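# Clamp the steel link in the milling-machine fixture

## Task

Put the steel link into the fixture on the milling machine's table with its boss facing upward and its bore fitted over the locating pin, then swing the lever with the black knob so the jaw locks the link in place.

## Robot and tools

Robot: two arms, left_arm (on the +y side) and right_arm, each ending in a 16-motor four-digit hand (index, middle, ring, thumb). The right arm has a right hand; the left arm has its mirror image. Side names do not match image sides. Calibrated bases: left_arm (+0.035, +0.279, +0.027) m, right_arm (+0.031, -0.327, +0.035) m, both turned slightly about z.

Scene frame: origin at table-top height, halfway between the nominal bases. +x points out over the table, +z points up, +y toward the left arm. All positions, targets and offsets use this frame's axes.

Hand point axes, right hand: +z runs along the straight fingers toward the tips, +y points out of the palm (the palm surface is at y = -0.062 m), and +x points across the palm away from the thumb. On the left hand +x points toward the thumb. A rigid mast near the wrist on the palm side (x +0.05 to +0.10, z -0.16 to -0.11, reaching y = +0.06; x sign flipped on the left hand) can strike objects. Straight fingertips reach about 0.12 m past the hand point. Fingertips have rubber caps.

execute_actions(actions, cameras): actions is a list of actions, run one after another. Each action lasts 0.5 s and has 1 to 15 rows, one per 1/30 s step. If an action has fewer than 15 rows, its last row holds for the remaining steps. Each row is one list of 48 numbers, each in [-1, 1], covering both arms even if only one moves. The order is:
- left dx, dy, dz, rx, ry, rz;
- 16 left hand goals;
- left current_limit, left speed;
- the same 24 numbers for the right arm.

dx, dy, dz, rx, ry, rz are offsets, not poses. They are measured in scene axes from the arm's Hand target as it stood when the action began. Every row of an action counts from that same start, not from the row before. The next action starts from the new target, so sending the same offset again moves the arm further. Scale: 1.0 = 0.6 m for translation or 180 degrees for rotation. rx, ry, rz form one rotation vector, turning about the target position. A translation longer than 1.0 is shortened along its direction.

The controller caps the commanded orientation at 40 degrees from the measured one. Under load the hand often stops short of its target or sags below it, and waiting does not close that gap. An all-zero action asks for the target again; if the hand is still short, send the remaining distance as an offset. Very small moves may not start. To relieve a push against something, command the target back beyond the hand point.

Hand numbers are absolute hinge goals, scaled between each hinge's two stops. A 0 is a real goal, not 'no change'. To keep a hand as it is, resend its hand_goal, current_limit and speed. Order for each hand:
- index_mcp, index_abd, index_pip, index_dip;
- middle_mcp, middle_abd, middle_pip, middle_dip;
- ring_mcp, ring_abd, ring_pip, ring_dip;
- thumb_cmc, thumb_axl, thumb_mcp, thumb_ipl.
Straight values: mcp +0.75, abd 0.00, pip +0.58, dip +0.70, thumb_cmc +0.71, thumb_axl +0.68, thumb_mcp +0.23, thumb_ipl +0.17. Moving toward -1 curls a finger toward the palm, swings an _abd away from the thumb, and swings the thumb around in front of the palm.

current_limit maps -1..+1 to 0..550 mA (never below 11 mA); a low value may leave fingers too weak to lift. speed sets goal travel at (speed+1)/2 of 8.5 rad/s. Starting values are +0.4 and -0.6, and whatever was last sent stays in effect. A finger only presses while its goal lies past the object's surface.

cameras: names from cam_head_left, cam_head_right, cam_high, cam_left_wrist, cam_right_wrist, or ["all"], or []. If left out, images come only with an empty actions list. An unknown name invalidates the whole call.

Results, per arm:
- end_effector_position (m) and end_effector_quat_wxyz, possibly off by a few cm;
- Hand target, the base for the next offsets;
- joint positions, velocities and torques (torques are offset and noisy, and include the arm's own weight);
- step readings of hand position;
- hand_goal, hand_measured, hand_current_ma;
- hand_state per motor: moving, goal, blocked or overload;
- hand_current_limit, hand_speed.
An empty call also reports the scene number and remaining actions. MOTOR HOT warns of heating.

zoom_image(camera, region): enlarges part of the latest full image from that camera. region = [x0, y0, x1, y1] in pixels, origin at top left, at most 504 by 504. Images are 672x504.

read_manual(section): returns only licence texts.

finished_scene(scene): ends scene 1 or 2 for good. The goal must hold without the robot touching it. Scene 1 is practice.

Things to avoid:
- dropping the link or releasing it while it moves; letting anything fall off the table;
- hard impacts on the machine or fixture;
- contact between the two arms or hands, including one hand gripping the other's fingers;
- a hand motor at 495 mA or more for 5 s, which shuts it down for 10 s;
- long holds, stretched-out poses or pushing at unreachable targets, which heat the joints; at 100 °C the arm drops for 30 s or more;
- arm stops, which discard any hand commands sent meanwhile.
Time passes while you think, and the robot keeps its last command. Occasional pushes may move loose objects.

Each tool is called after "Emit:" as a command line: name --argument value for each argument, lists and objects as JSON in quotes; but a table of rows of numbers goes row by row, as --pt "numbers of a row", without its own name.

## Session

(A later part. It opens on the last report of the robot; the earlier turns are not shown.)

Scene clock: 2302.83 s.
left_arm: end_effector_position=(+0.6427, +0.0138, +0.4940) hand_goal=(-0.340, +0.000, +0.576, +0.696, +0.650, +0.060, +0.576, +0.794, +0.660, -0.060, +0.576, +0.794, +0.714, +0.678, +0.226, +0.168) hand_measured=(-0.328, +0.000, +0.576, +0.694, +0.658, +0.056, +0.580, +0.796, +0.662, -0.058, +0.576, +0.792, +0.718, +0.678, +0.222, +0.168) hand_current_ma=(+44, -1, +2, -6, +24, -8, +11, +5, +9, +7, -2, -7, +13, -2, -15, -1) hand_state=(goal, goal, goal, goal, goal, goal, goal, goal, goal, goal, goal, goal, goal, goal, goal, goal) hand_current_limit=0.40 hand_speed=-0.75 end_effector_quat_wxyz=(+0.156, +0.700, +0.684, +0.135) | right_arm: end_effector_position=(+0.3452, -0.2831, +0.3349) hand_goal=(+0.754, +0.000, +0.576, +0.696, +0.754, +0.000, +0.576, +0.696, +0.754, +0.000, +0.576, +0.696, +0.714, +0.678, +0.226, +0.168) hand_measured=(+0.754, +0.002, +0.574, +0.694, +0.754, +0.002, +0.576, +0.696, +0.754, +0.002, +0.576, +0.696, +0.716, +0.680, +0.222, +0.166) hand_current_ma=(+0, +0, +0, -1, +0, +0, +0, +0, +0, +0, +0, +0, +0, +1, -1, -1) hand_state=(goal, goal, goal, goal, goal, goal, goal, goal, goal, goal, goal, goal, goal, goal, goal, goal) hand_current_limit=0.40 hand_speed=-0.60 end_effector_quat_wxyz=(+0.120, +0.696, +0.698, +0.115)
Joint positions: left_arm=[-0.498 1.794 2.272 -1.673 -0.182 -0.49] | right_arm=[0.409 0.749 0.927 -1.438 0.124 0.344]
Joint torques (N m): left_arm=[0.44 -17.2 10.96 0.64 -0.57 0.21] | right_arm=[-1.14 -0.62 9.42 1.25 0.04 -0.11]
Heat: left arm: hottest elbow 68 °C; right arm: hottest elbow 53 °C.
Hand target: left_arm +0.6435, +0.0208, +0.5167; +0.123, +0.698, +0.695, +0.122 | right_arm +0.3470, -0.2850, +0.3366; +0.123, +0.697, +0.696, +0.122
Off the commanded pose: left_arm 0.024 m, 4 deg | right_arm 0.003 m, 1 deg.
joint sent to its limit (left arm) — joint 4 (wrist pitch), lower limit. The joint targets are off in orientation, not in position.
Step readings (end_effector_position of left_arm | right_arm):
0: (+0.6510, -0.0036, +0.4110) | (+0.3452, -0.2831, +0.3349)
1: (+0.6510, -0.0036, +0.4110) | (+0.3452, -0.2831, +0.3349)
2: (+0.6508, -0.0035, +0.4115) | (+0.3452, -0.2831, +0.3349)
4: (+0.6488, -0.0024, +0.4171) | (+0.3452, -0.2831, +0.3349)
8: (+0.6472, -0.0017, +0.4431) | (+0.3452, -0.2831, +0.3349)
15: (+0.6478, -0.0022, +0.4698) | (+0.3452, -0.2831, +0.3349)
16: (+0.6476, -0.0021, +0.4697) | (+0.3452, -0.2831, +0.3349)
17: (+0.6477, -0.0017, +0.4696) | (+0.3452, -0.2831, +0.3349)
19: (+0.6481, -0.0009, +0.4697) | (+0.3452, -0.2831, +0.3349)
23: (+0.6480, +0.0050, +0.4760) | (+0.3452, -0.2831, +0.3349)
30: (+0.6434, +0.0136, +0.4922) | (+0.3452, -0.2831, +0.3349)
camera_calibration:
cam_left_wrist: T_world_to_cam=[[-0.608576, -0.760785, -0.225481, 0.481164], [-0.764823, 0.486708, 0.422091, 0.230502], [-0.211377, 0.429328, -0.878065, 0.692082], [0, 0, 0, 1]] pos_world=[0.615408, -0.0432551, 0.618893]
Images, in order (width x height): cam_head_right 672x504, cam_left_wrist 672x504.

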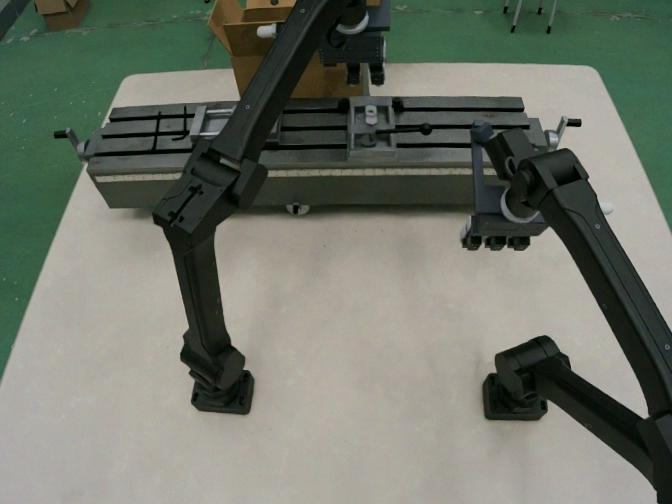

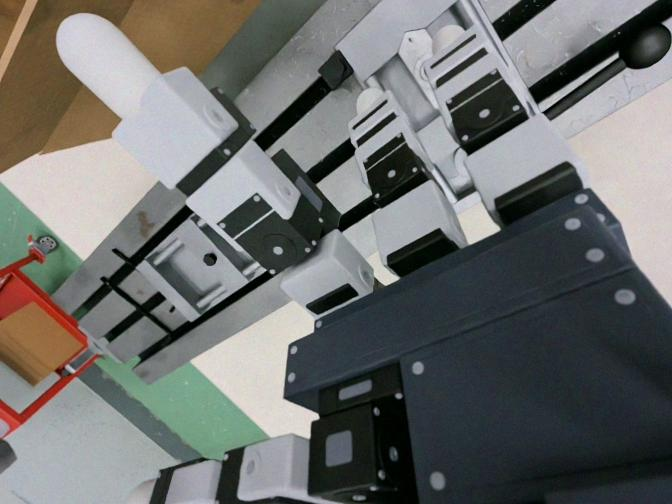

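Emit:
execute_actions --actions '[[[-0.08,0.1,0.0,0,0,0,-0.34,0,0.576,0.696,0.754,0.06,0.576,0.696,0.754,-0.06,0.576,0.696,0.714,0.678,0.226,0.168,0.4,-0.7,0.03,0,0.05,0,0,0,0.754,0,0.576,0.696,0.754,0,0.576,0.696,0.754,0,0.576,0.696,0.714,0.678,0.226,0.168,0.4,-0.6]],[[-0.09,0.1,0.0,0,0,0,-0.34,0,0.576,0.696,0.754,0.06,0.576,0.696,0.754,-0.06,0.576,0.696,0.714,0.678,0.226,0.168,0.4,-0.7,0.06,0.04,0.08,0,0,0,0.754,0,0.576,0.696,0.754,0,0.576,0.696,0.754,0,0.576,0.696,0.714,0.678,0.226,0.168,0.4,-0.6]],[[-0.09,0.1,0.0,0,0,0,-0.34,0,0.576,0.696,0.754,0.06,0.576,0.696,0.754,-0.06,0.576,0.696,0.714,0.678,0.226,0.168,0.4,-0.7,0.09,0.04,0.06,0,0,0,0.754,0,0.576,0.696,-0.34,0,0.576,0.696,-0.34,0,0.576,0.696,0.714,0.678,0.226,0.168,0.4,-0.6]],[[-0.05,0.05,0.0,0,0,0,-0.34,0,0.576,0.696,0.754,0.06,0.576,0.696,0.754,-0.06,0.576,0.696,0.714,0.678,0.226,0.168,0.4,-0.7,0.09,0.0,0.03,0,0,0,0.754,0,0.576,0.696,-0.34,0,0.576,0.696,-0.34,0,0.576,0.696,0.714,0.678,0.226,0.168,0.4,-0.6]]]' --cameras '["cam_right_wrist","cam_head_right","cam_high"]'

Scene clock: 2364.30 s.
left_arm: end_effector_position=(+0.4598, +0.2273, +0.5220) hand_goal=(-0.340, +0.000, +0.576, +0.696, +0.754, +0.060, +0.576, +0.696, +0.754, -0.060, +0.576, +0.696, +0.714, +0.678, +0.226, +0.168) hand_measured=(-0.328, +0.000, +0.576, +0.694, +0.754, +0.058, +0.578, +0.698, +0.754, -0.058, +0.576, +0.698, +0.718, +0.678, +0.222, +0.168) hand_current_ma=(+44, -1, +2, -6, +2, -6, +6, +9, +2, +5, -2, +8, +12, -2, -15, -1) hand_state=(goal, goal, goal, goal, goal, goal, goal, goal, goal, goal, goal, goal, goal, goal, goal, goal) hand_current_limit=0.40 hand_speed=-0.70 end_effector_quat_wxyz=(+0.148, +0.693, +0.691, +0.139) | right_arm: end_effector_position=(+0.5025, -0.2364, +0.4451) hand_goal=(+0.754, +0.000, +0.576, +0.696, -0.340, +0.000, +0.576, +0.696, -0.340, +0.000, +0.576, +0.696, +0.714, +0.678, +0.226, +0.168) hand_measured=(+0.756, +0.002, +0.574, +0.694, -0.316, +0.002, +0.576, +0.696, -0.320, +0.002, +0.576, +0.696, +0.718, +0.680, +0.222, +0.166) hand_current_ma=(+1, +0, +0, -1, +25, +0, +0, +0, +19, +0, +0, +0, +1, +1, -1, -1) hand_state=(goal, goal, goal, goal, blocked, goal, goal, goal, blocked, goal, goal, goal, goal, goal, goal, goal) hand_current_limit=0.40 hand_speed=-0.60 end_effector_quat_wxyz=(+0.116, +0.698, +0.699, +0.106)
Joint positions: left_arm=[-0.203 1.136 1.644 -1.678 -0.087 -0.231] | right_arm=[0.374 1.253 1.537 -1.56 0.114 0.314]
Joint torques (N m): left_arm=[0.38 -6.65 6.83 0.96 -0.05 0.18] | right_arm=[-0.79 -7.24 14.38 0.31 0.06 -0.08]
Heat: left arm: hottest elbow 76 °C; right arm: hottest elbow 53 °C.
Hand target: left_arm +0.4575, +0.2309, +0.5169; +0.123, +0.698, +0.695, +0.122 | right_arm +0.5091, -0.2371, +0.4686; +0.123, +0.697, +0.696, +0.122
Off the commanded pose: left_arm 0.007 m, 4 deg | right_arm 0.024 m, 2 deg.
joint sent to its limit (left arm) — joint 4 (wrist pitch), lower limit. The joint targets are off in orientation, not in position.
Step readings (end_effector_position of left_arm | right_arm):
0: (+0.6427, +0.0137, +0.4940) | (+0.3452, -0.2831, +0.3349)
1: (+0.6427, +0.0140, +0.4942) | (+0.3452, -0.2832, +0.3349)
2: (+0.6424, +0.0164, +0.4955) | (+0.3453, -0.2832, +0.3347)
4: (+0.6357, +0.0231, +0.4924) | (+0.3466, -0.2845, +0.3335)
8: (+0.6183, +0.0505, +0.4977) | (+0.3534, -0.2866, +0.3349)
15: (+0.5954, +0.0807, +0.5330) | (+0.3573, -0.2851, +0.3408)
16: (+0.5934, +0.0814, +0.5347) | (+0.3575, -0.2850, +0.3415)
17: (+0.5905, +0.0838, +0.5337) | (+0.3579, -0.2849, +0.3430)
19: (+0.5791, +0.0913, +0.5223) | (+0.3644, -0.2820, +0.3531)
23: (+0.5618, +0.1169, +0.5095) | (+0.3879, -0.2693, +0.3835)
30: (+0.5444, +0.1383, +0.5245) | (+0.3951, -0.2653, +0.3914)
31: (+0.5429, +0.1386, +0.5256) | (+0.3953, -0.2653, +0.3912)
32: (+0.5402, +0.1411, +0.5246) | (+0.3963, -0.2645, +0.3917)
34: (+0.5291, +0.1491, +0.5147) | (+0.4066, -0.2603, +0.4008)
38: (+0.5090, +0.1800, +0.5086) | (+0.4378, -0.2459, +0.4230)
45: (+0.4868, +0.1990, +0.5301) | (+0.4498, -0.2411, +0.4229)
46: (+0.4858, +0.1990, +0.5307) | (+0.4497, -0.2412, +0.4231)
47: (+0.4845, +0.2003, +0.5295) | (+0.4508, -0.2408, +0.4246)
49: (+0.4792, +0.2043, +0.5220) | (+0.4606, -0.2384, +0.4333)
53: (+0.4699, +0.2206, +0.5137) | (+0.4884, -0.2375, +0.4481)
60: (+0.4603, +0.2274, +0.5231) | (+0.5022, -0.2369, +0.4412)
camera_calibration:
cam_right_wrist: T_world_to_cam=[[0.629526, -0.745958, 0.217357, -0.557074], [-0.713522, -0.444299, 0.541742, -0.0339139], [-0.307545, -0.49613, -0.811955, 0.526807], [0, 0, 0, 1]] pos_world=[0.488511, -0.169257, 0.5672]
Images, in order (width x height): cam_head_right 672x504, cam_high 672x504, cam_right_wrist 672x504.

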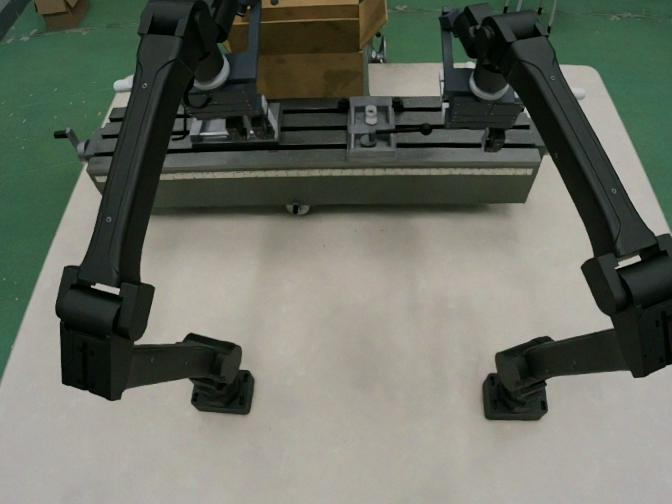

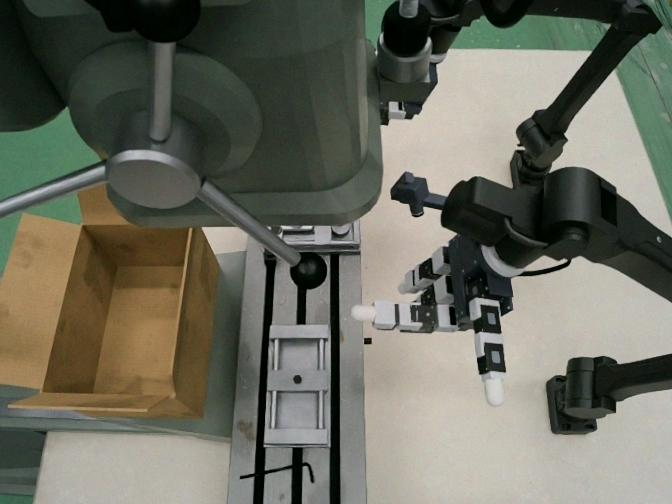

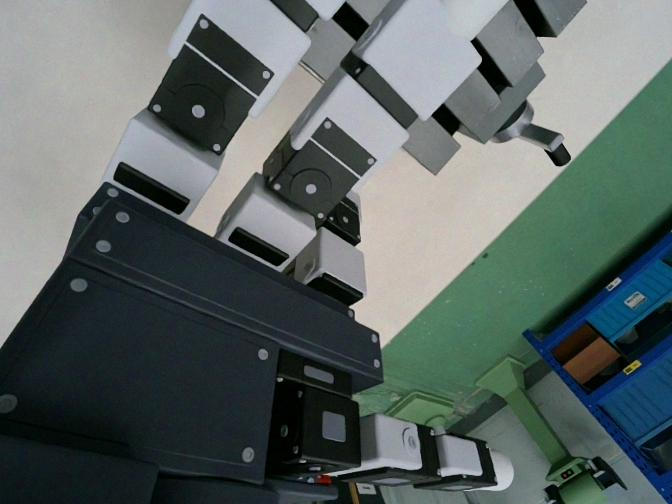

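Emit:
zoom_image --camera "cam_head_right" --region '[340, 50, 560, 200]'

Scaled by 2.291 from the camera's 672x504 image, which has a finer 960x720 frame.

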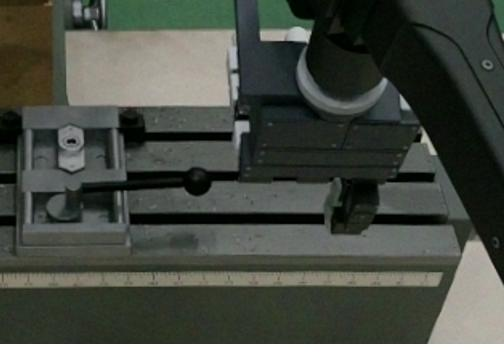

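Emit:
execute_actions --actions '[[[0,0,0,0,0,0,-0.34,0,0.576,0.696,0.754,0.06,0.576,0.696,0.754,-0.06,0.576,0.696,0.714,0.678,0.226,0.168,0.4,-0.7,0.1,0.0,0.0,0,0,0,0.754,0,0.576,0.696,-0.34,0,0.576,0.696,-0.34,0,0.576,0.696,0.714,0.678,0.226,0.168,0.4,-0.6]],[[0,0,0,0,0,0,-0.34,0,0.576,0.696,0.754,0.06,0.576,0.696,0.754,-0.06,0.576,0.696,0.714,0.678,0.226,0.168,0.4,-0.7,0.1,0.05,0.0,0,0,0,0.754,0,0.576,0.696,-0.34,0,0.576,0.696,-0.34,0,0.576,0.696,0.714,0.678,0.226,0.168,0.4,-0.6]]]' --cameras '["cam_head_left","cam_head_right"]'

Emit:
zoom_image --camera "cam_head_right" --region '[340, 50, 560, 200]'

Emit:
zoom_image --camera "cam_head_left" --region '[340, 50, 560, 200]'

Scene clock: 2411.13 s.
left_arm: end_effector_position=(+0.4598, +0.2272, +0.5220) hand_goal=(-0.340, +0.000, +0.576, +0.696, +0.754, +0.060, +0.576, +0.696, +0.754, -0.060, +0.576, +0.696, +0.714, +0.678, +0.226, +0.168) hand_measured=(-0.328, +0.000, +0.576, +0.694, +0.754, +0.058, +0.578, +0.698, +0.754, -0.058, +0.576, +0.698, +0.718, +0.678, +0.222, +0.168) hand_current_ma=(+44, -1, +2, -6, +2, -6, +6, +9, +2, +5, -2, +8, +12, -2, -15, -1) hand_state=(goal, goal, goal, goal, goal, goal, goal, goal, goal, goal, goal, goal, goal, goal, goal, goal) hand_current_limit=0.40 hand_speed=-0.70 end_effector_quat_wxyz=(+0.148, +0.694, +0.691, +0.139) | right_arm: end_effector_position=(+0.6253, -0.2118, +0.4440) hand_goal=(+0.754, +0.000, +0.576, +0.696, -0.340, +0.000, +0.576, +0.696, -0.340, +0.000, +0.576, +0.696, +0.714, +0.678, +0.226, +0.168) hand_measured=(+0.756, +0.002, +0.574, +0.694, -0.318, +0.002, +0.576, +0.696, -0.322, +0.002, +0.576, +0.696, +0.718, +0.680, +0.222, +0.166) hand_current_ma=(+1, +0, +0, -1, +20, +0, +0, +0, +15, +0, +0, +0, +1, +1, -1, -1) hand_state=(goal, goal, goal, goal, blocked, goal, goal, goal, goal, goal, goal, goal, goal, goal, goal, goal) hand_current_limit=0.40 hand_speed=-0.60 end_effector_quat_wxyz=(+0.114, +0.698, +0.699, +0.105)
Joint positions: left_arm=[-0.203 1.136 1.644 -1.678 -0.087 -0.23] | right_arm=[0.338 1.581 1.872 -1.567 0.102 0.278]
Joint torques (N m): left_arm=[0.21 -6.53 6.84 0.88 -0.06 0.18] | right_arm=[-0.03 -13.51 14.24 0.29 0.24 0.09]
Heat: left arm: hottest elbow 69 °C; right arm: hottest elbow 63 °C.
Hand target: left_arm +0.4574, +0.2308, +0.5169; +0.123, +0.698, +0.695, +0.122 | right_arm +0.6291, -0.2070, +0.4685; +0.123, +0.697, +0.696, +0.122
Off the commanded pose: left_arm 0.007 m, 4 deg | right_arm 0.025 m, 2 deg.
joint sent to its limit (left arm) — joint 4 (wrist pitch), lower limit. The joint targets are off in orientation, not in position.
Step readings (end_effector_position of left_arm | right_arm):
0: (+0.4598, +0.2273, +0.5220) | (+0.5025, -0.2364, +0.4451)
1: (+0.4598, +0.2273, +0.5220) | (+0.5026, -0.2362, +0.4452)
2: (+0.4598, +0.2273, +0.5220) | (+0.5041, -0.2363, +0.4457)
4: (+0.4598, +0.2273, +0.5220) | (+0.5142, -0.2354, +0.4506)
8: (+0.4598, +0.2272, +0.5220) | (+0.5425, -0.2387, +0.4528)
15: (+0.4598, +0.2272, +0.5220) | (+0.5596, -0.2382, +0.4332)
16: (+0.4598, +0.2272, +0.5220) | (+0.5602, -0.2380, +0.4335)
17: (+0.4598, +0.2272, +0.5220) | (+0.5622, -0.2374, +0.4351)
19: (+0.4598, +0.2272, +0.5220) | (+0.5745, -0.2335, +0.4455)
23: (+0.4598, +0.2272, +0.5220) | (+0.6033, -0.2221, +0.4578)
30: (+0.4598, +0.2272, +0.5220) | (+0.6236, -0.2122, +0.4392)
Images, in order (width x height): cam_head_left 672x504, cam_head_right 672x504.

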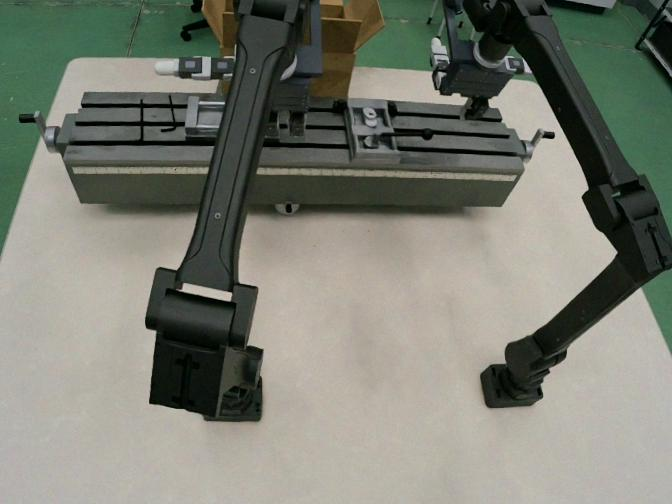

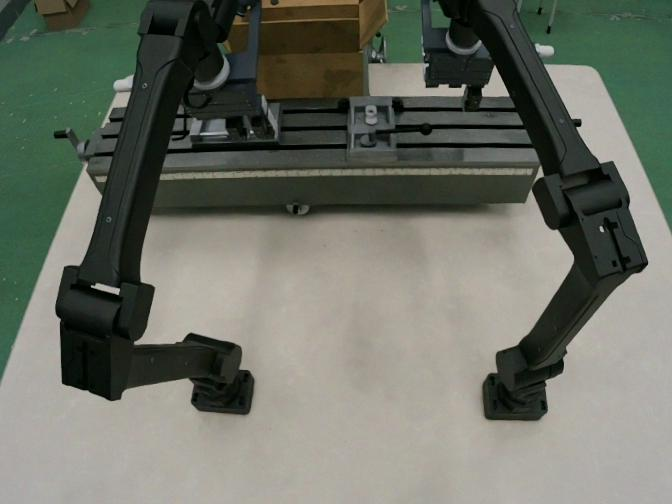

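Scaled by 2.291 from the camera's 672x504 image, which has a finer 960x720 frame.

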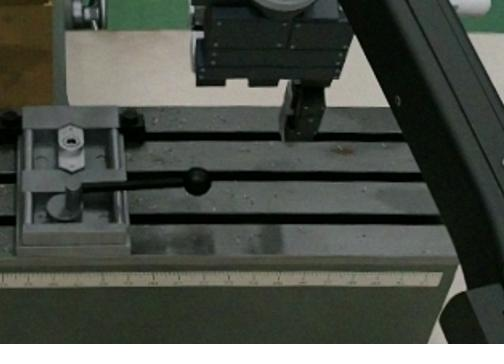

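Scaled by 2.291 from the camera's 672x504 image, which has a finer 960x720 frame.

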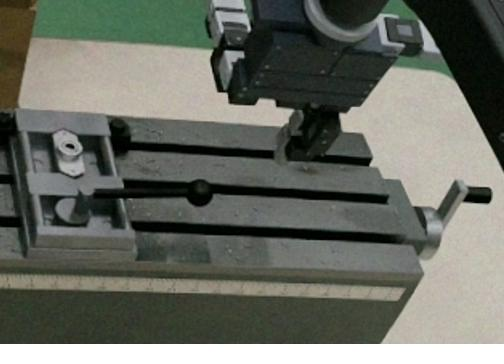

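Emit:
execute_actions --actions '[[[0,0,0,0,0,0,-0.34,0,0.576,0.696,0.754,0.06,0.576,0.696,0.754,-0.06,0.576,0.696,0.714,0.678,0.226,0.168,0.4,-0.7,0.01,0.1,0.005,0,0,0,0.754,0,0.576,0.696,-0.34,0,0.576,0.696,-0.34,0,0.576,0.696,0.714,0.678,0.226,0.168,0.4,-0.6]],[[0,0,0,0,0,0,-0.34,0,0.576,0.696,0.754,0.06,0.576,0.696,0.754,-0.06,0.576,0.696,0.714,0.678,0.226,0.168,0.4,-0.7,0.0,0.1,0.0,0,0,0,0.754,0,0.576,0.696,-0.34,0,0.576,0.696,-0.34,0,0.576,0.696,0.714,0.678,0.226,0.168,0.4,-0.6]]]' --cameras '["cam_head_left","cam_head_right"]'

Emit:
zoom_image --camera "cam_head_right" --region '[340, 50, 560, 200]'

Emit:
zoom_image --camera "cam_head_left" --region '[340, 50, 560, 200]'

Scene clock: 2445.33 s.
left_arm: end_effector_position=(+0.4598, +0.2272, +0.5220) hand_goal=(-0.340, +0.000, +0.576, +0.696, +0.754, +0.060, +0.576, +0.696, +0.754, -0.060, +0.576, +0.696, +0.714, +0.678, +0.226, +0.168) hand_measured=(-0.328, +0.000, +0.576, +0.694, +0.754, +0.058, +0.578, +0.698, +0.754, -0.058, +0.576, +0.698, +0.718, +0.678, +0.222, +0.168) hand_current_ma=(+44, -1, +2, -6, +2, -6, +6, +9, +2, +5, -2, +8, +12, -2, -15, -1) hand_state=(goal, goal, goal, goal, goal, goal, goal, goal, goal, goal, goal, goal, goal, goal, goal, goal) hand_current_limit=0.40 hand_speed=-0.70 end_effector_quat_wxyz=(+0.148, +0.694, +0.691, +0.139) | right_arm: end_effector_position=(+0.6275, -0.0844, +0.4547) hand_goal=(+0.754, +0.000, +0.576, +0.696, -0.340, +0.000, +0.576, +0.696, -0.340, +0.000, +0.576, +0.696, +0.714, +0.678, +0.226, +0.168) hand_measured=(+0.756, +0.002, +0.574, +0.694, -0.318, +0.002, +0.576, +0.696, -0.322, +0.002, +0.576, +0.696, +0.718, +0.680, +0.222, +0.166) hand_current_ma=(+1, +0, +0, -1, +20, +0, +0, +0, +15, +0, +0, +0, +1, +1, -1, -1) hand_state=(goal, goal, goal, goal, blocked, goal, goal, goal, goal, goal, goal, goal, goal, goal, goal, goal) hand_current_limit=0.40 hand_speed=-0.60 end_effector_quat_wxyz=(+0.118, +0.691, +0.705, +0.109)
Joint positions: left_arm=[-0.203 1.136 1.644 -1.678 -0.087 -0.23] | right_arm=[0.566 1.744 2.107 -1.656 0.168 0.481]
Joint torques (N m): left_arm=[0.44 -6.65 6.86 0.88 -0.07 0.19] | right_arm=[-0.91 -15.03 14.01 0.24 0.38 0.08]
Heat: left arm: hottest elbow 67 °C; right arm: hottest elbow 60 °C.
Hand target: left_arm +0.4574, +0.2308, +0.5169; +0.123, +0.698, +0.695, +0.122 | right_arm +0.6351, -0.0871, +0.4717; +0.123, +0.697, +0.696, +0.122
Off the commanded pose: left_arm 0.007 m, 4 deg | right_arm 0.019 m, 2 deg.
joint sent to its limit (left arm) — joint 4 (wrist pitch), lower limit. The joint targets are off in orientation, not in position.
Step readings (end_effector_position of left_arm | right_arm):
0: (+0.4598, +0.2272, +0.5220) | (+0.6253, -0.2118, +0.4440)
1: (+0.4598, +0.2272, +0.5220) | (+0.6253, -0.2117, +0.4443)
2: (+0.4598, +0.2272, +0.5220) | (+0.6250, -0.2107, +0.4452)
4: (+0.4598, +0.2272, +0.5220) | (+0.6259, -0.2046, +0.4493)
8: (+0.4598, +0.2272, +0.5220) | (+0.6265, -0.1684, +0.4573)
15: (+0.4598, +0.2272, +0.5220) | (+0.6260, -0.1409, +0.4530)
16: (+0.4598, +0.2272, +0.5220) | (+0.6265, -0.1418, +0.4524)
17: (+0.4598, +0.2272, +0.5220) | (+0.6270, -0.1416, +0.4522)
19: (+0.4598, +0.2272, +0.5220) | (+0.6303, -0.1385, +0.4550)
23: (+0.4598, +0.2272, +0.5220) | (+0.6314, -0.1111, +0.4581)
30: (+0.4598, +0.2272, +0.5220) | (+0.6271, -0.0823, +0.4519)
Images, in order (width x height): cam_head_left 672x504, cam_head_right 672x504.

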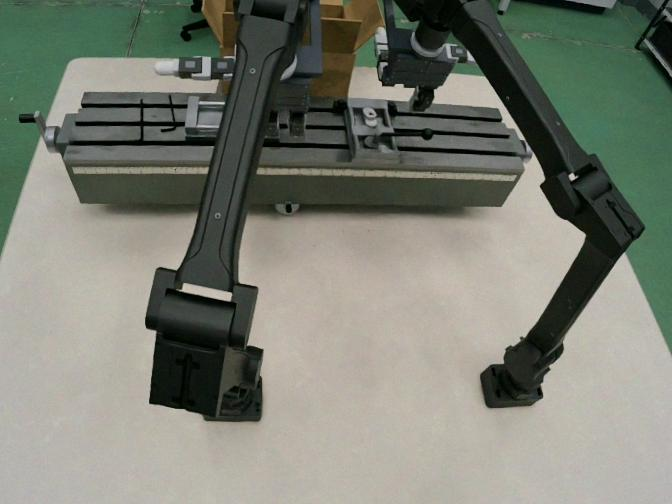

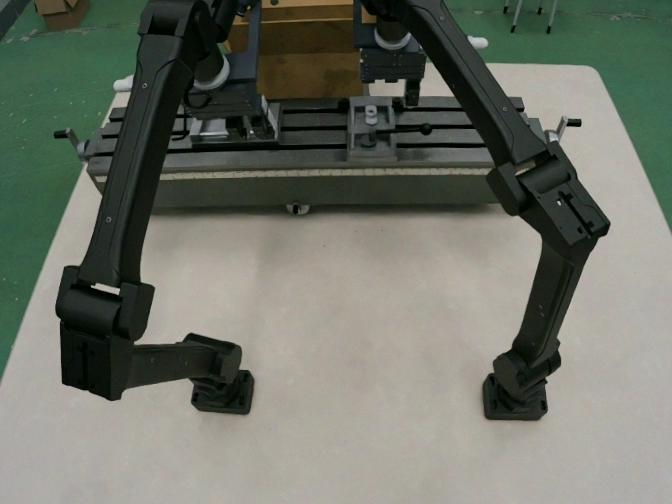

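Scaled by 2.291 from the camera's 672x504 image, which has a finer 960x720 frame.

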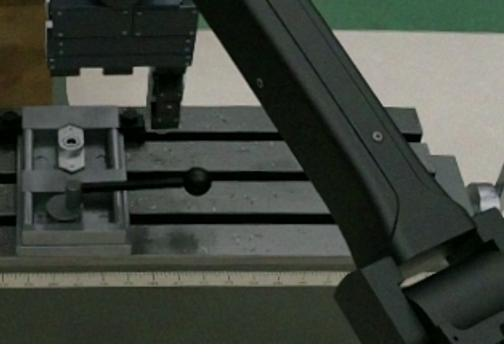

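Scaled by 2.291 from the camera's 672x504 image, which has a finer 960x720 frame.

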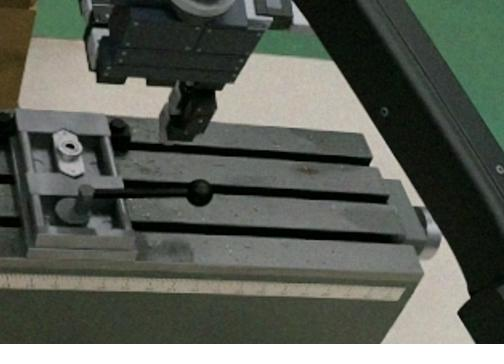

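Emit:
execute_actions --actions '[[[0,0,0,0,0,0,-0.34,0,0.576,0.696,0.754,0.06,0.576,0.696,0.754,-0.06,0.576,0.696,0.714,0.678,0.226,0.168,0.4,-0.7,0.0,-0.01,-0.05,0,0,0,0.754,0,0.576,0.696,-0.34,0,0.576,0.696,-0.34,0,0.576,0.696,0.714,0.678,0.226,0.168,0.4,-0.6]],[[0,0,0,0,0,0,-0.34,0,0.576,0.696,0.754,0.06,0.576,0.696,0.754,-0.06,0.576,0.696,0.714,0.678,0.226,0.168,0.4,-0.7,0.0,0,-0.03,0,0,0,0.754,0,0.576,0.696,-0.34,0,0.576,0.696,-0.34,0,0.576,0.696,0.714,0.678,0.226,0.168,0.4,-0.6]]]' --cameras '["cam_head_left","cam_head_right"]'

Emit:
zoom_image --camera "cam_head_right" --region '[340, 70, 460, 160]'

Emit:
zoom_image --camera "cam_head_left" --region '[340, 70, 460, 160]'

Scene clock: 2464.77 s.
left_arm: end_effector_position=(+0.4598, +0.2272, +0.5220) hand_goal=(-0.340, +0.000, +0.576, +0.696, +0.754, +0.060, +0.576, +0.696, +0.754, -0.060, +0.576, +0.696, +0.714, +0.678, +0.226, +0.168) hand_measured=(-0.328, +0.000, +0.576, +0.694, +0.754, +0.058, +0.578, +0.698, +0.754, -0.058, +0.576, +0.698, +0.718, +0.678, +0.222, +0.168) hand_current_ma=(+44, -1, +2, -6, +2, -6, +6, +9, +2, +5, -2, +8, +12, -2, -15, -1) hand_state=(goal, goal, goal, goal, goal, goal, goal, goal, goal, goal, goal, goal, goal, goal, goal, goal) hand_current_limit=0.40 hand_speed=-0.70 end_effector_quat_wxyz=(+0.148, +0.694, +0.691, +0.139) | right_arm: end_effector_position=(+0.6342, -0.0865, +0.4110) hand_goal=(+0.754, +0.000, +0.576, +0.696, -0.340, +0.000, +0.576, +0.696, -0.340, +0.000, +0.576, +0.696, +0.714, +0.678, +0.226, +0.168) hand_measured=(+0.756, +0.002, +0.574, +0.694, -0.318, +0.002, +0.576, +0.696, -0.322, +0.002, +0.576, +0.696, +0.718, +0.680, +0.222, +0.166) hand_current_ma=(+1, +0, +0, -1, +20, +0, +0, +0, +15, +0, +0, +0, +1, +1, -1, -1) hand_state=(goal, goal, goal, goal, blocked, goal, goal, goal, goal, goal, goal, goal, goal, goal, goal, goal) hand_current_limit=0.40 hand_speed=-0.60 end_effector_quat_wxyz=(+0.118, +0.694, +0.702, +0.107)
Joint positions: left_arm=[-0.203 1.136 1.644 -1.678 -0.087 -0.23] | right_arm=[0.558 1.723 1.96 -1.535 0.168 0.482]
Joint torques (N m): left_arm=[0.38 -6.53 6.89 0.92 -0.07 0.18] | right_arm=[-1.2 -18.26 9.33 1.26 0.26 -0.02]
Heat: left arm: hottest elbow 66 °C; right arm: hottest elbow 59 °C.
Hand target: left_arm +0.4574, +0.2308, +0.5169; +0.123, +0.698, +0.695, +0.122 | right_arm +0.6350, -0.0930, +0.4238; +0.123, +0.697, +0.696, +0.122
Off the commanded pose: left_arm 0.007 m, 4 deg | right_arm 0.014 m, 2 deg.
joint sent to its limit (left arm) — joint 4 (wrist pitch), lower limit. The joint targets are off in orientation, not in position.
Step readings (end_effector_position of left_arm | right_arm):
0: (+0.4598, +0.2272, +0.5220) | (+0.6275, -0.0845, +0.4547)
1: (+0.4598, +0.2272, +0.5220) | (+0.6275, -0.0845, +0.4547)
2: (+0.4598, +0.2272, +0.5220) | (+0.6277, -0.0846, +0.4548)
4: (+0.4598, +0.2272, +0.5220) | (+0.6296, -0.0838, +0.4532)
8: (+0.4598, +0.2272, +0.5220) | (+0.6316, -0.0852, +0.4398)
15: (+0.4598, +0.2272, +0.5220) | (+0.6332, -0.0871, +0.4294)
16: (+0.4598, +0.2272, +0.5220) | (+0.6335, -0.0869, +0.4295)
17: (+0.4598, +0.2272, +0.5220) | (+0.6340, -0.0866, +0.4289)
19: (+0.4598, +0.2272, +0.5220) | (+0.6340, -0.0866, +0.4257)
23: (+0.4598, +0.2272, +0.5220) | (+0.6332, -0.0871, +0.4152)
30: (+0.4598, +0.2272, +0.5220) | (+0.6340, -0.0867, +0.4108)
Images, in order (width x height): cam_head_left 672x504, cam_head_right 672x504.

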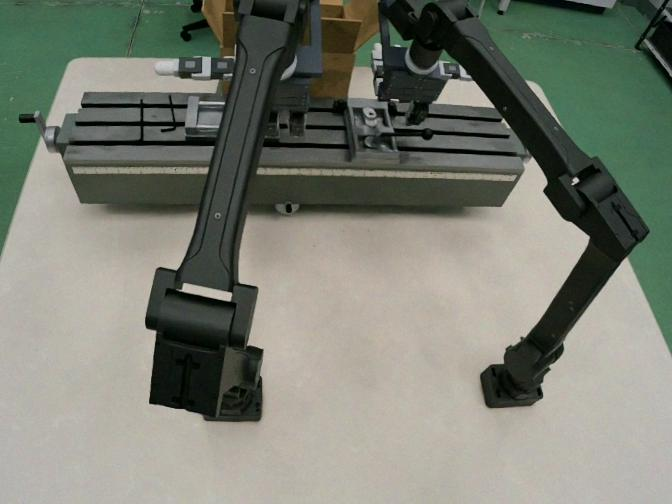

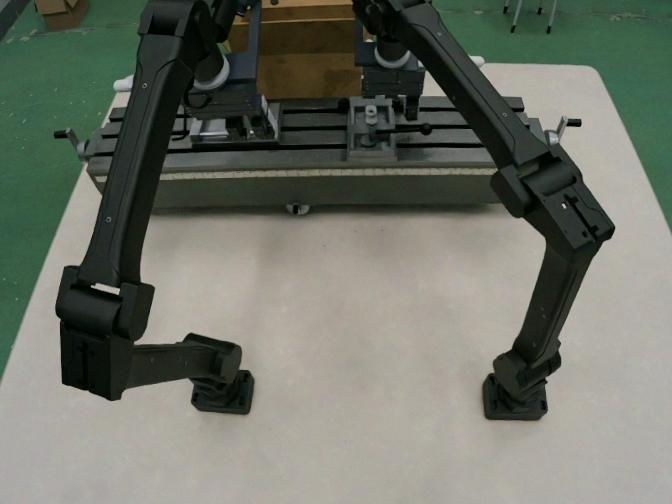

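Scaled by 4.200 from the camera's 672x504 image, which has a finer 960x720 frame.

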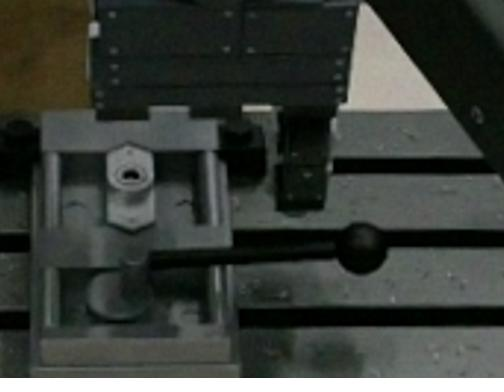

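Scaled by 4.200 from the camera's 672x504 image, which has a finer 960x720 frame.

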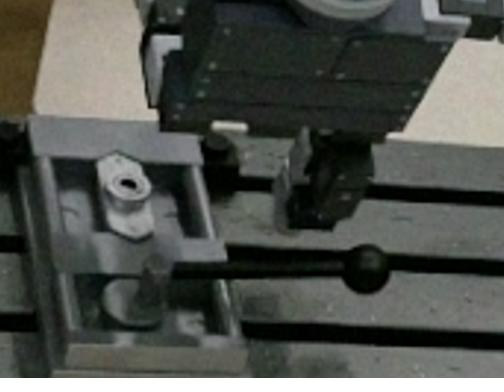

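Emit:
execute_actions --actions '[[[0,0,0,0,0,0,-0.34,0,0.576,0.696,0.754,0.06,0.576,0.696,0.754,-0.06,0.576,0.696,0.714,0.678,0.226,0.168,0.4,-0.7,-0.055,-0.005,-0.007,0,0,0,0.754,0,0.576,0.696,-0.34,0,0.576,0.696,-0.34,0,0.576,0.696,0.714,0.678,0.226,0.168,0.7,-0.6]]]' --cameras '["cam_head_left","cam_head_right"]'

Emit:
zoom_image --camera "cam_head_right" --region '[340, 70, 460, 160]'

Emit:
zoom_image --camera "cam_head_left" --region '[340, 70, 460, 160]'

Scene clock: 2484.77 s.
left_arm: end_effector_position=(+0.4598, +0.2272, +0.5220) hand_goal=(-0.340, +0.000, +0.576, +0.696, +0.754, +0.060, +0.576, +0.696, +0.754, -0.060, +0.576, +0.696, +0.714, +0.678, +0.226, +0.168) hand_measured=(-0.328, +0.000, +0.576, +0.694, +0.754, +0.058, +0.578, +0.698, +0.754, -0.058, +0.576, +0.698, +0.718, +0.678, +0.222, +0.168) hand_current_ma=(+44, -1, +2, -6, +2, -6, +6, +9, +2, +5, -2, +8, +12, -2, -15, -1) hand_state=(goal, goal, goal, goal, goal, goal, goal, goal, goal, goal, goal, goal, goal, goal, goal, goal) hand_current_limit=0.40 hand_speed=-0.70 end_effector_quat_wxyz=(+0.148, +0.694, +0.691, +0.139) | right_arm: end_effector_position=(+0.6040, -0.0996, +0.4158) hand_goal=(+0.754, +0.000, +0.576, +0.696, -0.340, +0.000, +0.576, +0.696, -0.340, +0.000, +0.576, +0.696, +0.714, +0.678, +0.226, +0.168) hand_measured=(+0.752, -0.004, +0.574, +0.694, -0.318, +0.002, +0.576, +0.696, -0.322, +0.002, +0.576, +0.696, +0.718, +0.680, +0.222, +0.166) hand_current_ma=(-1, -1, +0, -1, +20, +0, +0, +0, +15, +0, +0, +0, +1, +1, -1, -1) hand_state=(goal, goal, goal, goal, blocked, goal, goal, goal, goal, goal, goal, goal, goal, goal, goal, goal) hand_current_limit=0.70 hand_speed=-0.60 end_effector_quat_wxyz=(+0.121, +0.697, +0.698, +0.114)
Joint positions: left_arm=[-0.203 1.136 1.644 -1.678 -0.087 -0.23] | right_arm=[0.567 1.623 1.84 -1.502 0.173 0.498]
Joint torques (N m): left_arm=[0.26 -6.59 6.91 0.91 -0.06 0.19] | right_arm=[0.26 -15.5 9.11 1.22 0.36 0.09]
Heat: left arm: hottest elbow 65 °C; right arm: hottest elbow 58 °C.
Hand target: left_arm +0.4574, +0.2308, +0.5169; +0.123, +0.698, +0.695, +0.122 | right_arm +0.6020, -0.0961, +0.4194; +0.123, +0.697, +0.696, +0.122
Off the commanded pose: left_arm 0.007 m, 4 deg | right_arm 0.006 m, 1 deg.
joint sent to its limit (left arm) — joint 4 (wrist pitch), lower limit. The joint targets are off in orientation, not in position.
Step readings (end_effector_position of left_arm | right_arm):
0: (+0.4598, +0.2272, +0.5220) | (+0.6342, -0.0865, +0.4110)
1: (+0.4598, +0.2272, +0.5220) | (+0.6341, -0.0866, +0.4107)
2: (+0.4598, +0.2272, +0.5220) | (+0.6334, -0.0870, +0.4096)
4: (+0.4598, +0.2272, +0.5220) | (+0.6266, -0.0911, +0.4045)
8: (+0.4598, +0.2272, +0.5220) | (+0.6129, -0.0956, +0.4053)
15: (+0.4598, +0.2272, +0.5220) | (+0.6041, -0.0994, +0.4169)
Images, in order (width x height): cam_head_left 672x504, cam_head_right 672x504.

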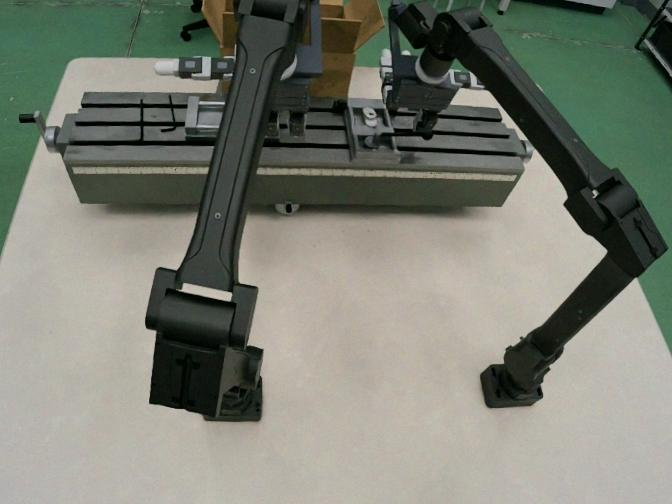

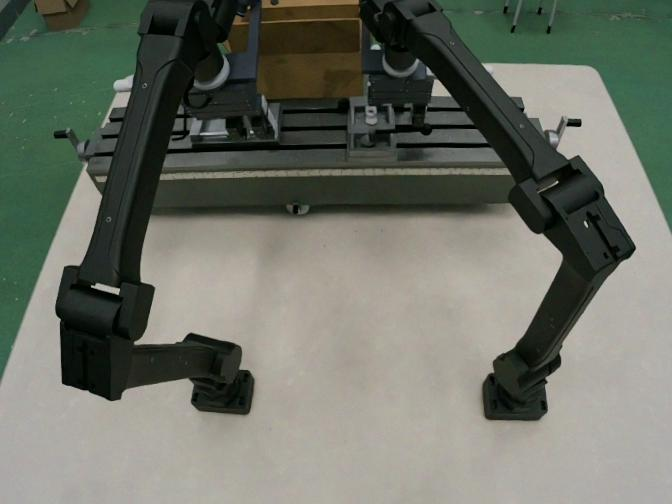

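Scaled by 4.200 from the camera's 672x504 image, which has a finer 960x720 frame.

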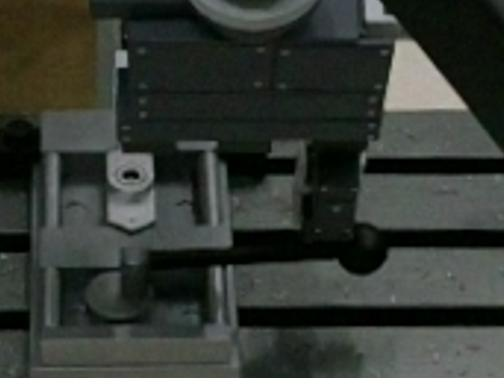

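Scaled by 4.200 from the camera's 672x504 image, which has a finer 960x720 frame.

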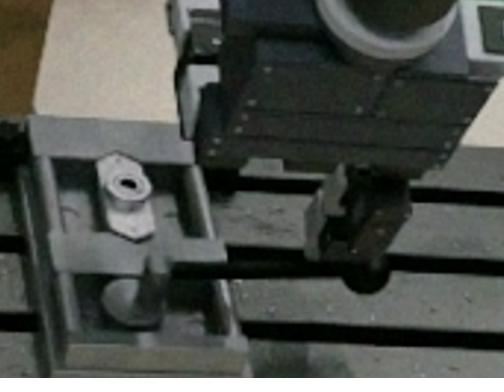

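Emit:
execute_actions --actions '[[[0,0,0,0,0,0,-0.34,0,0.576,0.696,0.754,0.06,0.576,0.696,0.754,-0.06,0.576,0.696,0.714,0.678,0.226,0.168,0.4,-0.7,-0.05,0.005,-0.015,0,0,0,0.754,0,0.576,0.696,-0.34,0,0.576,0.696,-0.34,0,0.576,0.696,0.714,0.678,0.226,0.168,0.7,-0.6]]]' --cameras '["cam_head_left","cam_head_right"]'

Emit:
zoom_image --camera "cam_head_right" --region '[340, 70, 460, 160]'

Emit:
zoom_image --camera "cam_head_left" --region '[340, 70, 460, 160]'

Scene clock: 2493.67 s.
left_arm: end_effector_position=(+0.4598, +0.2272, +0.5220) hand_goal=(-0.340, +0.000, +0.576, +0.696, +0.754, +0.060, +0.576, +0.696, +0.754, -0.060, +0.576, +0.696, +0.714, +0.678, +0.226, +0.168) hand_measured=(-0.328, +0.000, +0.576, +0.694, +0.754, +0.058, +0.578, +0.698, +0.754, -0.058, +0.576, +0.698, +0.718, +0.678, +0.222, +0.168) hand_current_ma=(+44, -1, +2, -6, +2, -6, +6, +9, +2, +5, -2, +8, +12, -2, -15, -1) hand_state=(goal, goal, goal, goal, goal, goal, goal, goal, goal, goal, goal, goal, goal, goal, goal, goal) hand_current_limit=0.40 hand_speed=-0.70 end_effector_quat_wxyz=(+0.148, +0.694, +0.691, +0.139) | right_arm: end_effector_position=(+0.5806, -0.0954, +0.4145) hand_goal=(+0.754, +0.000, +0.576, +0.696, -0.340, +0.000, +0.576, +0.696, -0.340, +0.000, +0.576, +0.696, +0.714, +0.678, +0.226, +0.168) hand_measured=(+0.702, -0.004, +0.544, +0.680, -0.318, +0.002, +0.576, +0.696, -0.322, +0.002, +0.576, +0.696, +0.718, +0.680, +0.222, +0.166) hand_current_ma=(-85, -1, -34, -12, +20, +0, +0, +0, +15, +0, +0, +0, +1, +1, -1, -1) hand_state=(blocked, goal, blocked, goal, blocked, goal, goal, goal, goal, goal, goal, goal, goal, goal, goal, goal) hand_current_limit=0.70 hand_speed=-0.60 end_effector_quat_wxyz=(+0.129, +0.693, +0.698, +0.125)
Joint positions: left_arm=[-0.203 1.136 1.644 -1.678 -0.087 -0.23] | right_arm=[0.601 1.555 1.744 -1.453 0.193 0.522]
Joint torques (N m): left_arm=[0.38 -6.65 6.86 0.9 -0.05 0.18] | right_arm=[0.44 -14.56 8.28 0.49 0.06 0.21]
Heat: left arm: hottest elbow 65 °C; right arm: hottest elbow 58 °C.
Hand target: left_arm +0.4574, +0.2308, +0.5169; +0.123, +0.698, +0.695, +0.122 | right_arm +0.5721, -0.0932, +0.4103; +0.123, +0.697, +0.696, +0.122
Off the commanded pose: left_arm 0.007 m, 4 deg | right_arm 0.010 m, 1 deg.
joint sent to its limit (left arm) — joint 4 (wrist pitch), lower limit. The joint targets are off in orientation, not in position.
Step readings (end_effector_position of left_arm | right_arm):
0: (+0.4598, +0.2272, +0.5220) | (+0.6040, -0.0996, +0.4158)
1: (+0.4598, +0.2272, +0.5220) | (+0.6039, -0.0995, +0.4155)
2: (+0.4598, +0.2272, +0.5220) | (+0.6033, -0.0992, +0.4146)
4: (+0.4598, +0.2272, +0.5220) | (+0.5989, -0.0988, +0.4131)
8: (+0.4598, +0.2272, +0.5220) | (+0.5839, -0.0952, +0.4145)
15: (+0.4598, +0.2272, +0.5220) | (+0.5806, -0.0951, +0.4145)
Images, in order (width x height): cam_head_left 672x504, cam_head_right 672x504.

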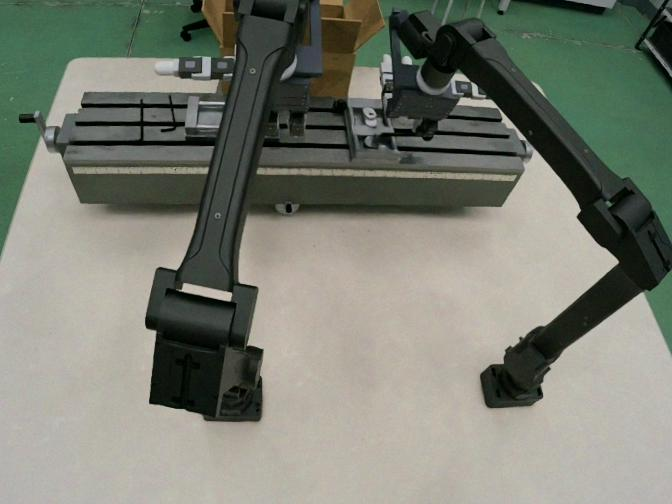

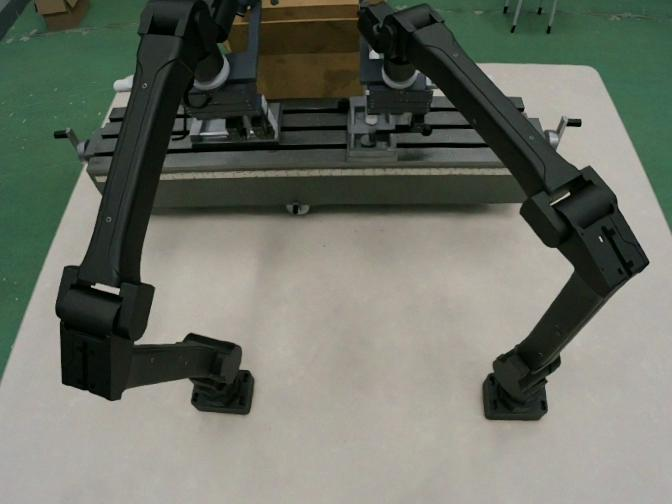

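Scaled by 4.200 from the camera's 672x504 image, which has a finer 960x720 frame.

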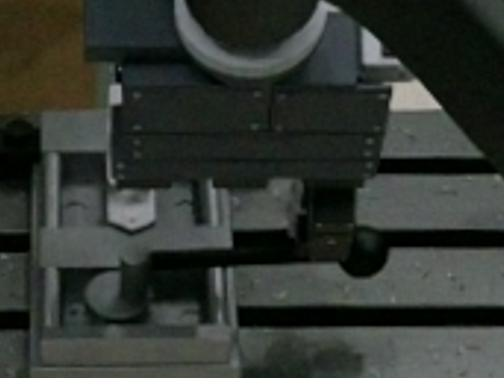

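Scaled by 4.200 from the camera's 672x504 image, which has a finer 960x720 frame.

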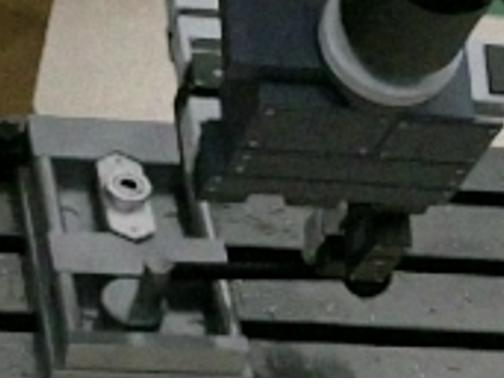

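Emit:
execute_actions --actions '[[[0,0,0,0,0,0,-0.34,0,0.576,0.696,0.754,0.06,0.576,0.696,0.754,-0.06,0.576,0.696,0.714,0.678,0.226,0.168,0.4,-0.7,-0.02,0.005,-0.007,0,0,0,0.95,0,0.75,0.8,-0.34,0,0.576,0.696,-0.34,0,0.576,0.696,0.714,0.678,0.226,0.168,0.7,-0.6]]]' --cameras '["cam_head_left","cam_head_right"]'

Emit:
zoom_image --camera "cam_head_right" --region '[340, 70, 460, 160]'

Emit:
zoom_image --camera "cam_head_left" --region '[340, 70, 460, 160]'

Scene clock: 2503.27 s.
left_arm: end_effector_position=(+0.4598, +0.2272, +0.5220) hand_goal=(-0.340, +0.000, +0.576, +0.696, +0.754, +0.060, +0.576, +0.696, +0.754, -0.060, +0.576, +0.696, +0.714, +0.678, +0.226, +0.168) hand_measured=(-0.328, +0.000, +0.576, +0.694, +0.754, +0.058, +0.578, +0.698, +0.754, -0.058, +0.576, +0.698, +0.718, +0.678, +0.222, +0.168) hand_current_ma=(+44, -1, +2, -6, +2, -6, +6, +9, +2, +5, -2, +8, +12, -2, -15, -1) hand_state=(goal, goal, goal, goal, goal, goal, goal, goal, goal, goal, goal, goal, goal, goal, goal, goal) hand_current_limit=0.40 hand_speed=-0.70 end_effector_quat_wxyz=(+0.148, +0.694, +0.691, +0.139) | right_arm: end_effector_position=(+0.5764, -0.0969, +0.4167) hand_goal=(+0.950, +0.000, +0.750, +0.800, -0.340, +0.000, +0.576, +0.696, -0.340, +0.000, +0.576, +0.696, +0.714, +0.678, +0.226, +0.168) hand_measured=(+0.702, -0.006, +0.632, +0.740, -0.318, +0.002, +0.576, +0.696, -0.322, +0.002, +0.576, +0.696, +0.718, +0.680, +0.222, +0.166) hand_current_ma=(-467, -2, -297, -99, +20, +0, +0, +0, +15, +0, +0, +0, +1, +1, -1, -1) hand_state=(blocked, goal, blocked, blocked, blocked, goal, goal, goal, goal, goal, goal, goal, goal, goal, goal, goal) hand_current_limit=0.70 hand_speed=-0.60 end_effector_quat_wxyz=(+0.137, +0.694, +0.694, +0.133)
Joint positions: left_arm=[-0.203 1.136 1.644 -1.678 -0.087 -0.23] | right_arm=[0.607 1.533 1.714 -1.425 0.208 0.53]
Joint torques (N m): left_arm=[0.26 -6.53 6.89 0.94 -0.07 0.2] | right_arm=[1.38 -14.39 7.71 -0.06 -0.3 0.29]
Heat: left arm: hottest elbow 65 °C; right arm: hottest elbow 57 °C.
Hand target: left_arm +0.4574, +0.2308, +0.5169; +0.123, +0.698, +0.695, +0.122 | right_arm +0.5600, -0.0901, +0.4062; +0.123, +0.697, +0.696, +0.122
Off the commanded pose: left_arm 0.007 m, 4 deg | right_arm 0.021 m, 2 deg.
joint sent to its limit (left arm) — joint 4 (wrist pitch), lower limit. The joint targets are off in orientation, not in position.
Step readings (end_effector_position of left_arm | right_arm):
0: (+0.4598, +0.2272, +0.5220) | (+0.5805, -0.0954, +0.4145)
1: (+0.4598, +0.2272, +0.5220) | (+0.5806, -0.0954, +0.4146)
2: (+0.4598, +0.2272, +0.5220) | (+0.5806, -0.0956, +0.4145)
4: (+0.4598, +0.2272, +0.5220) | (+0.5804, -0.0963, +0.4157)
8: (+0.4598, +0.2272, +0.5220) | (+0.5774, -0.0968, +0.4166)
15: (+0.4598, +0.2272, +0.5220) | (+0.5765, -0.0968, +0.4166)
Images, in order (width x height): cam_head_left 672x504, cam_head_right 672x504.

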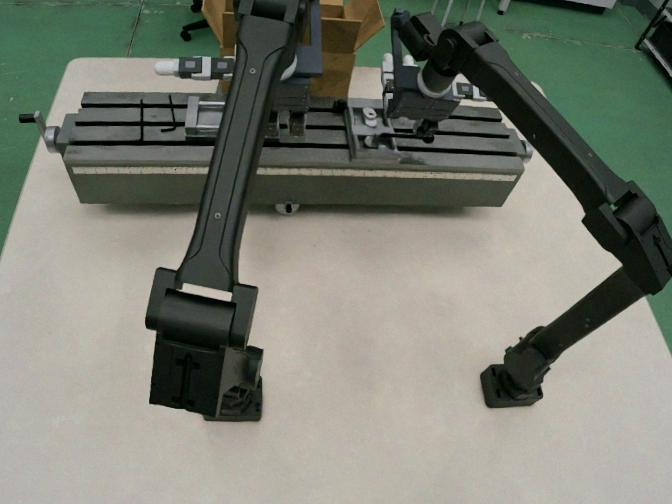

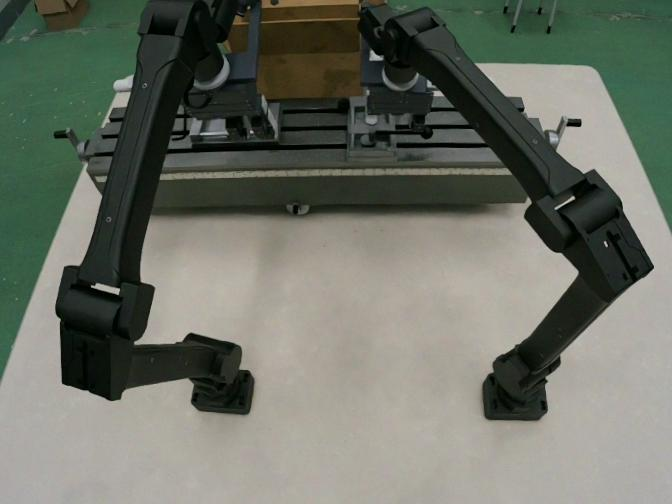

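Scaled by 4.200 from the camera's 672x504 image, which has a finer 960x720 frame.

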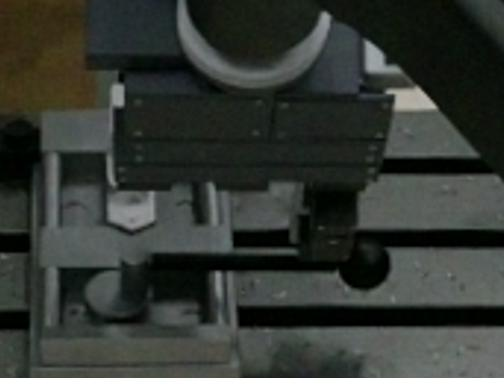

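Scaled by 4.200 from the camera's 672x504 image, which has a finer 960x720 frame.

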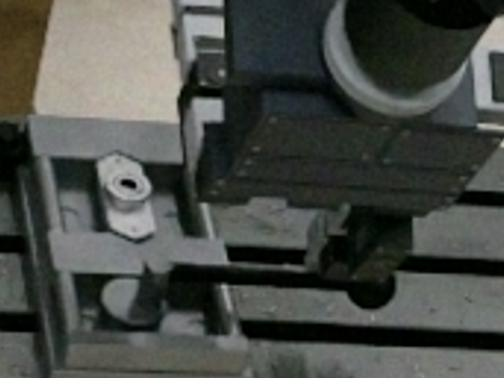

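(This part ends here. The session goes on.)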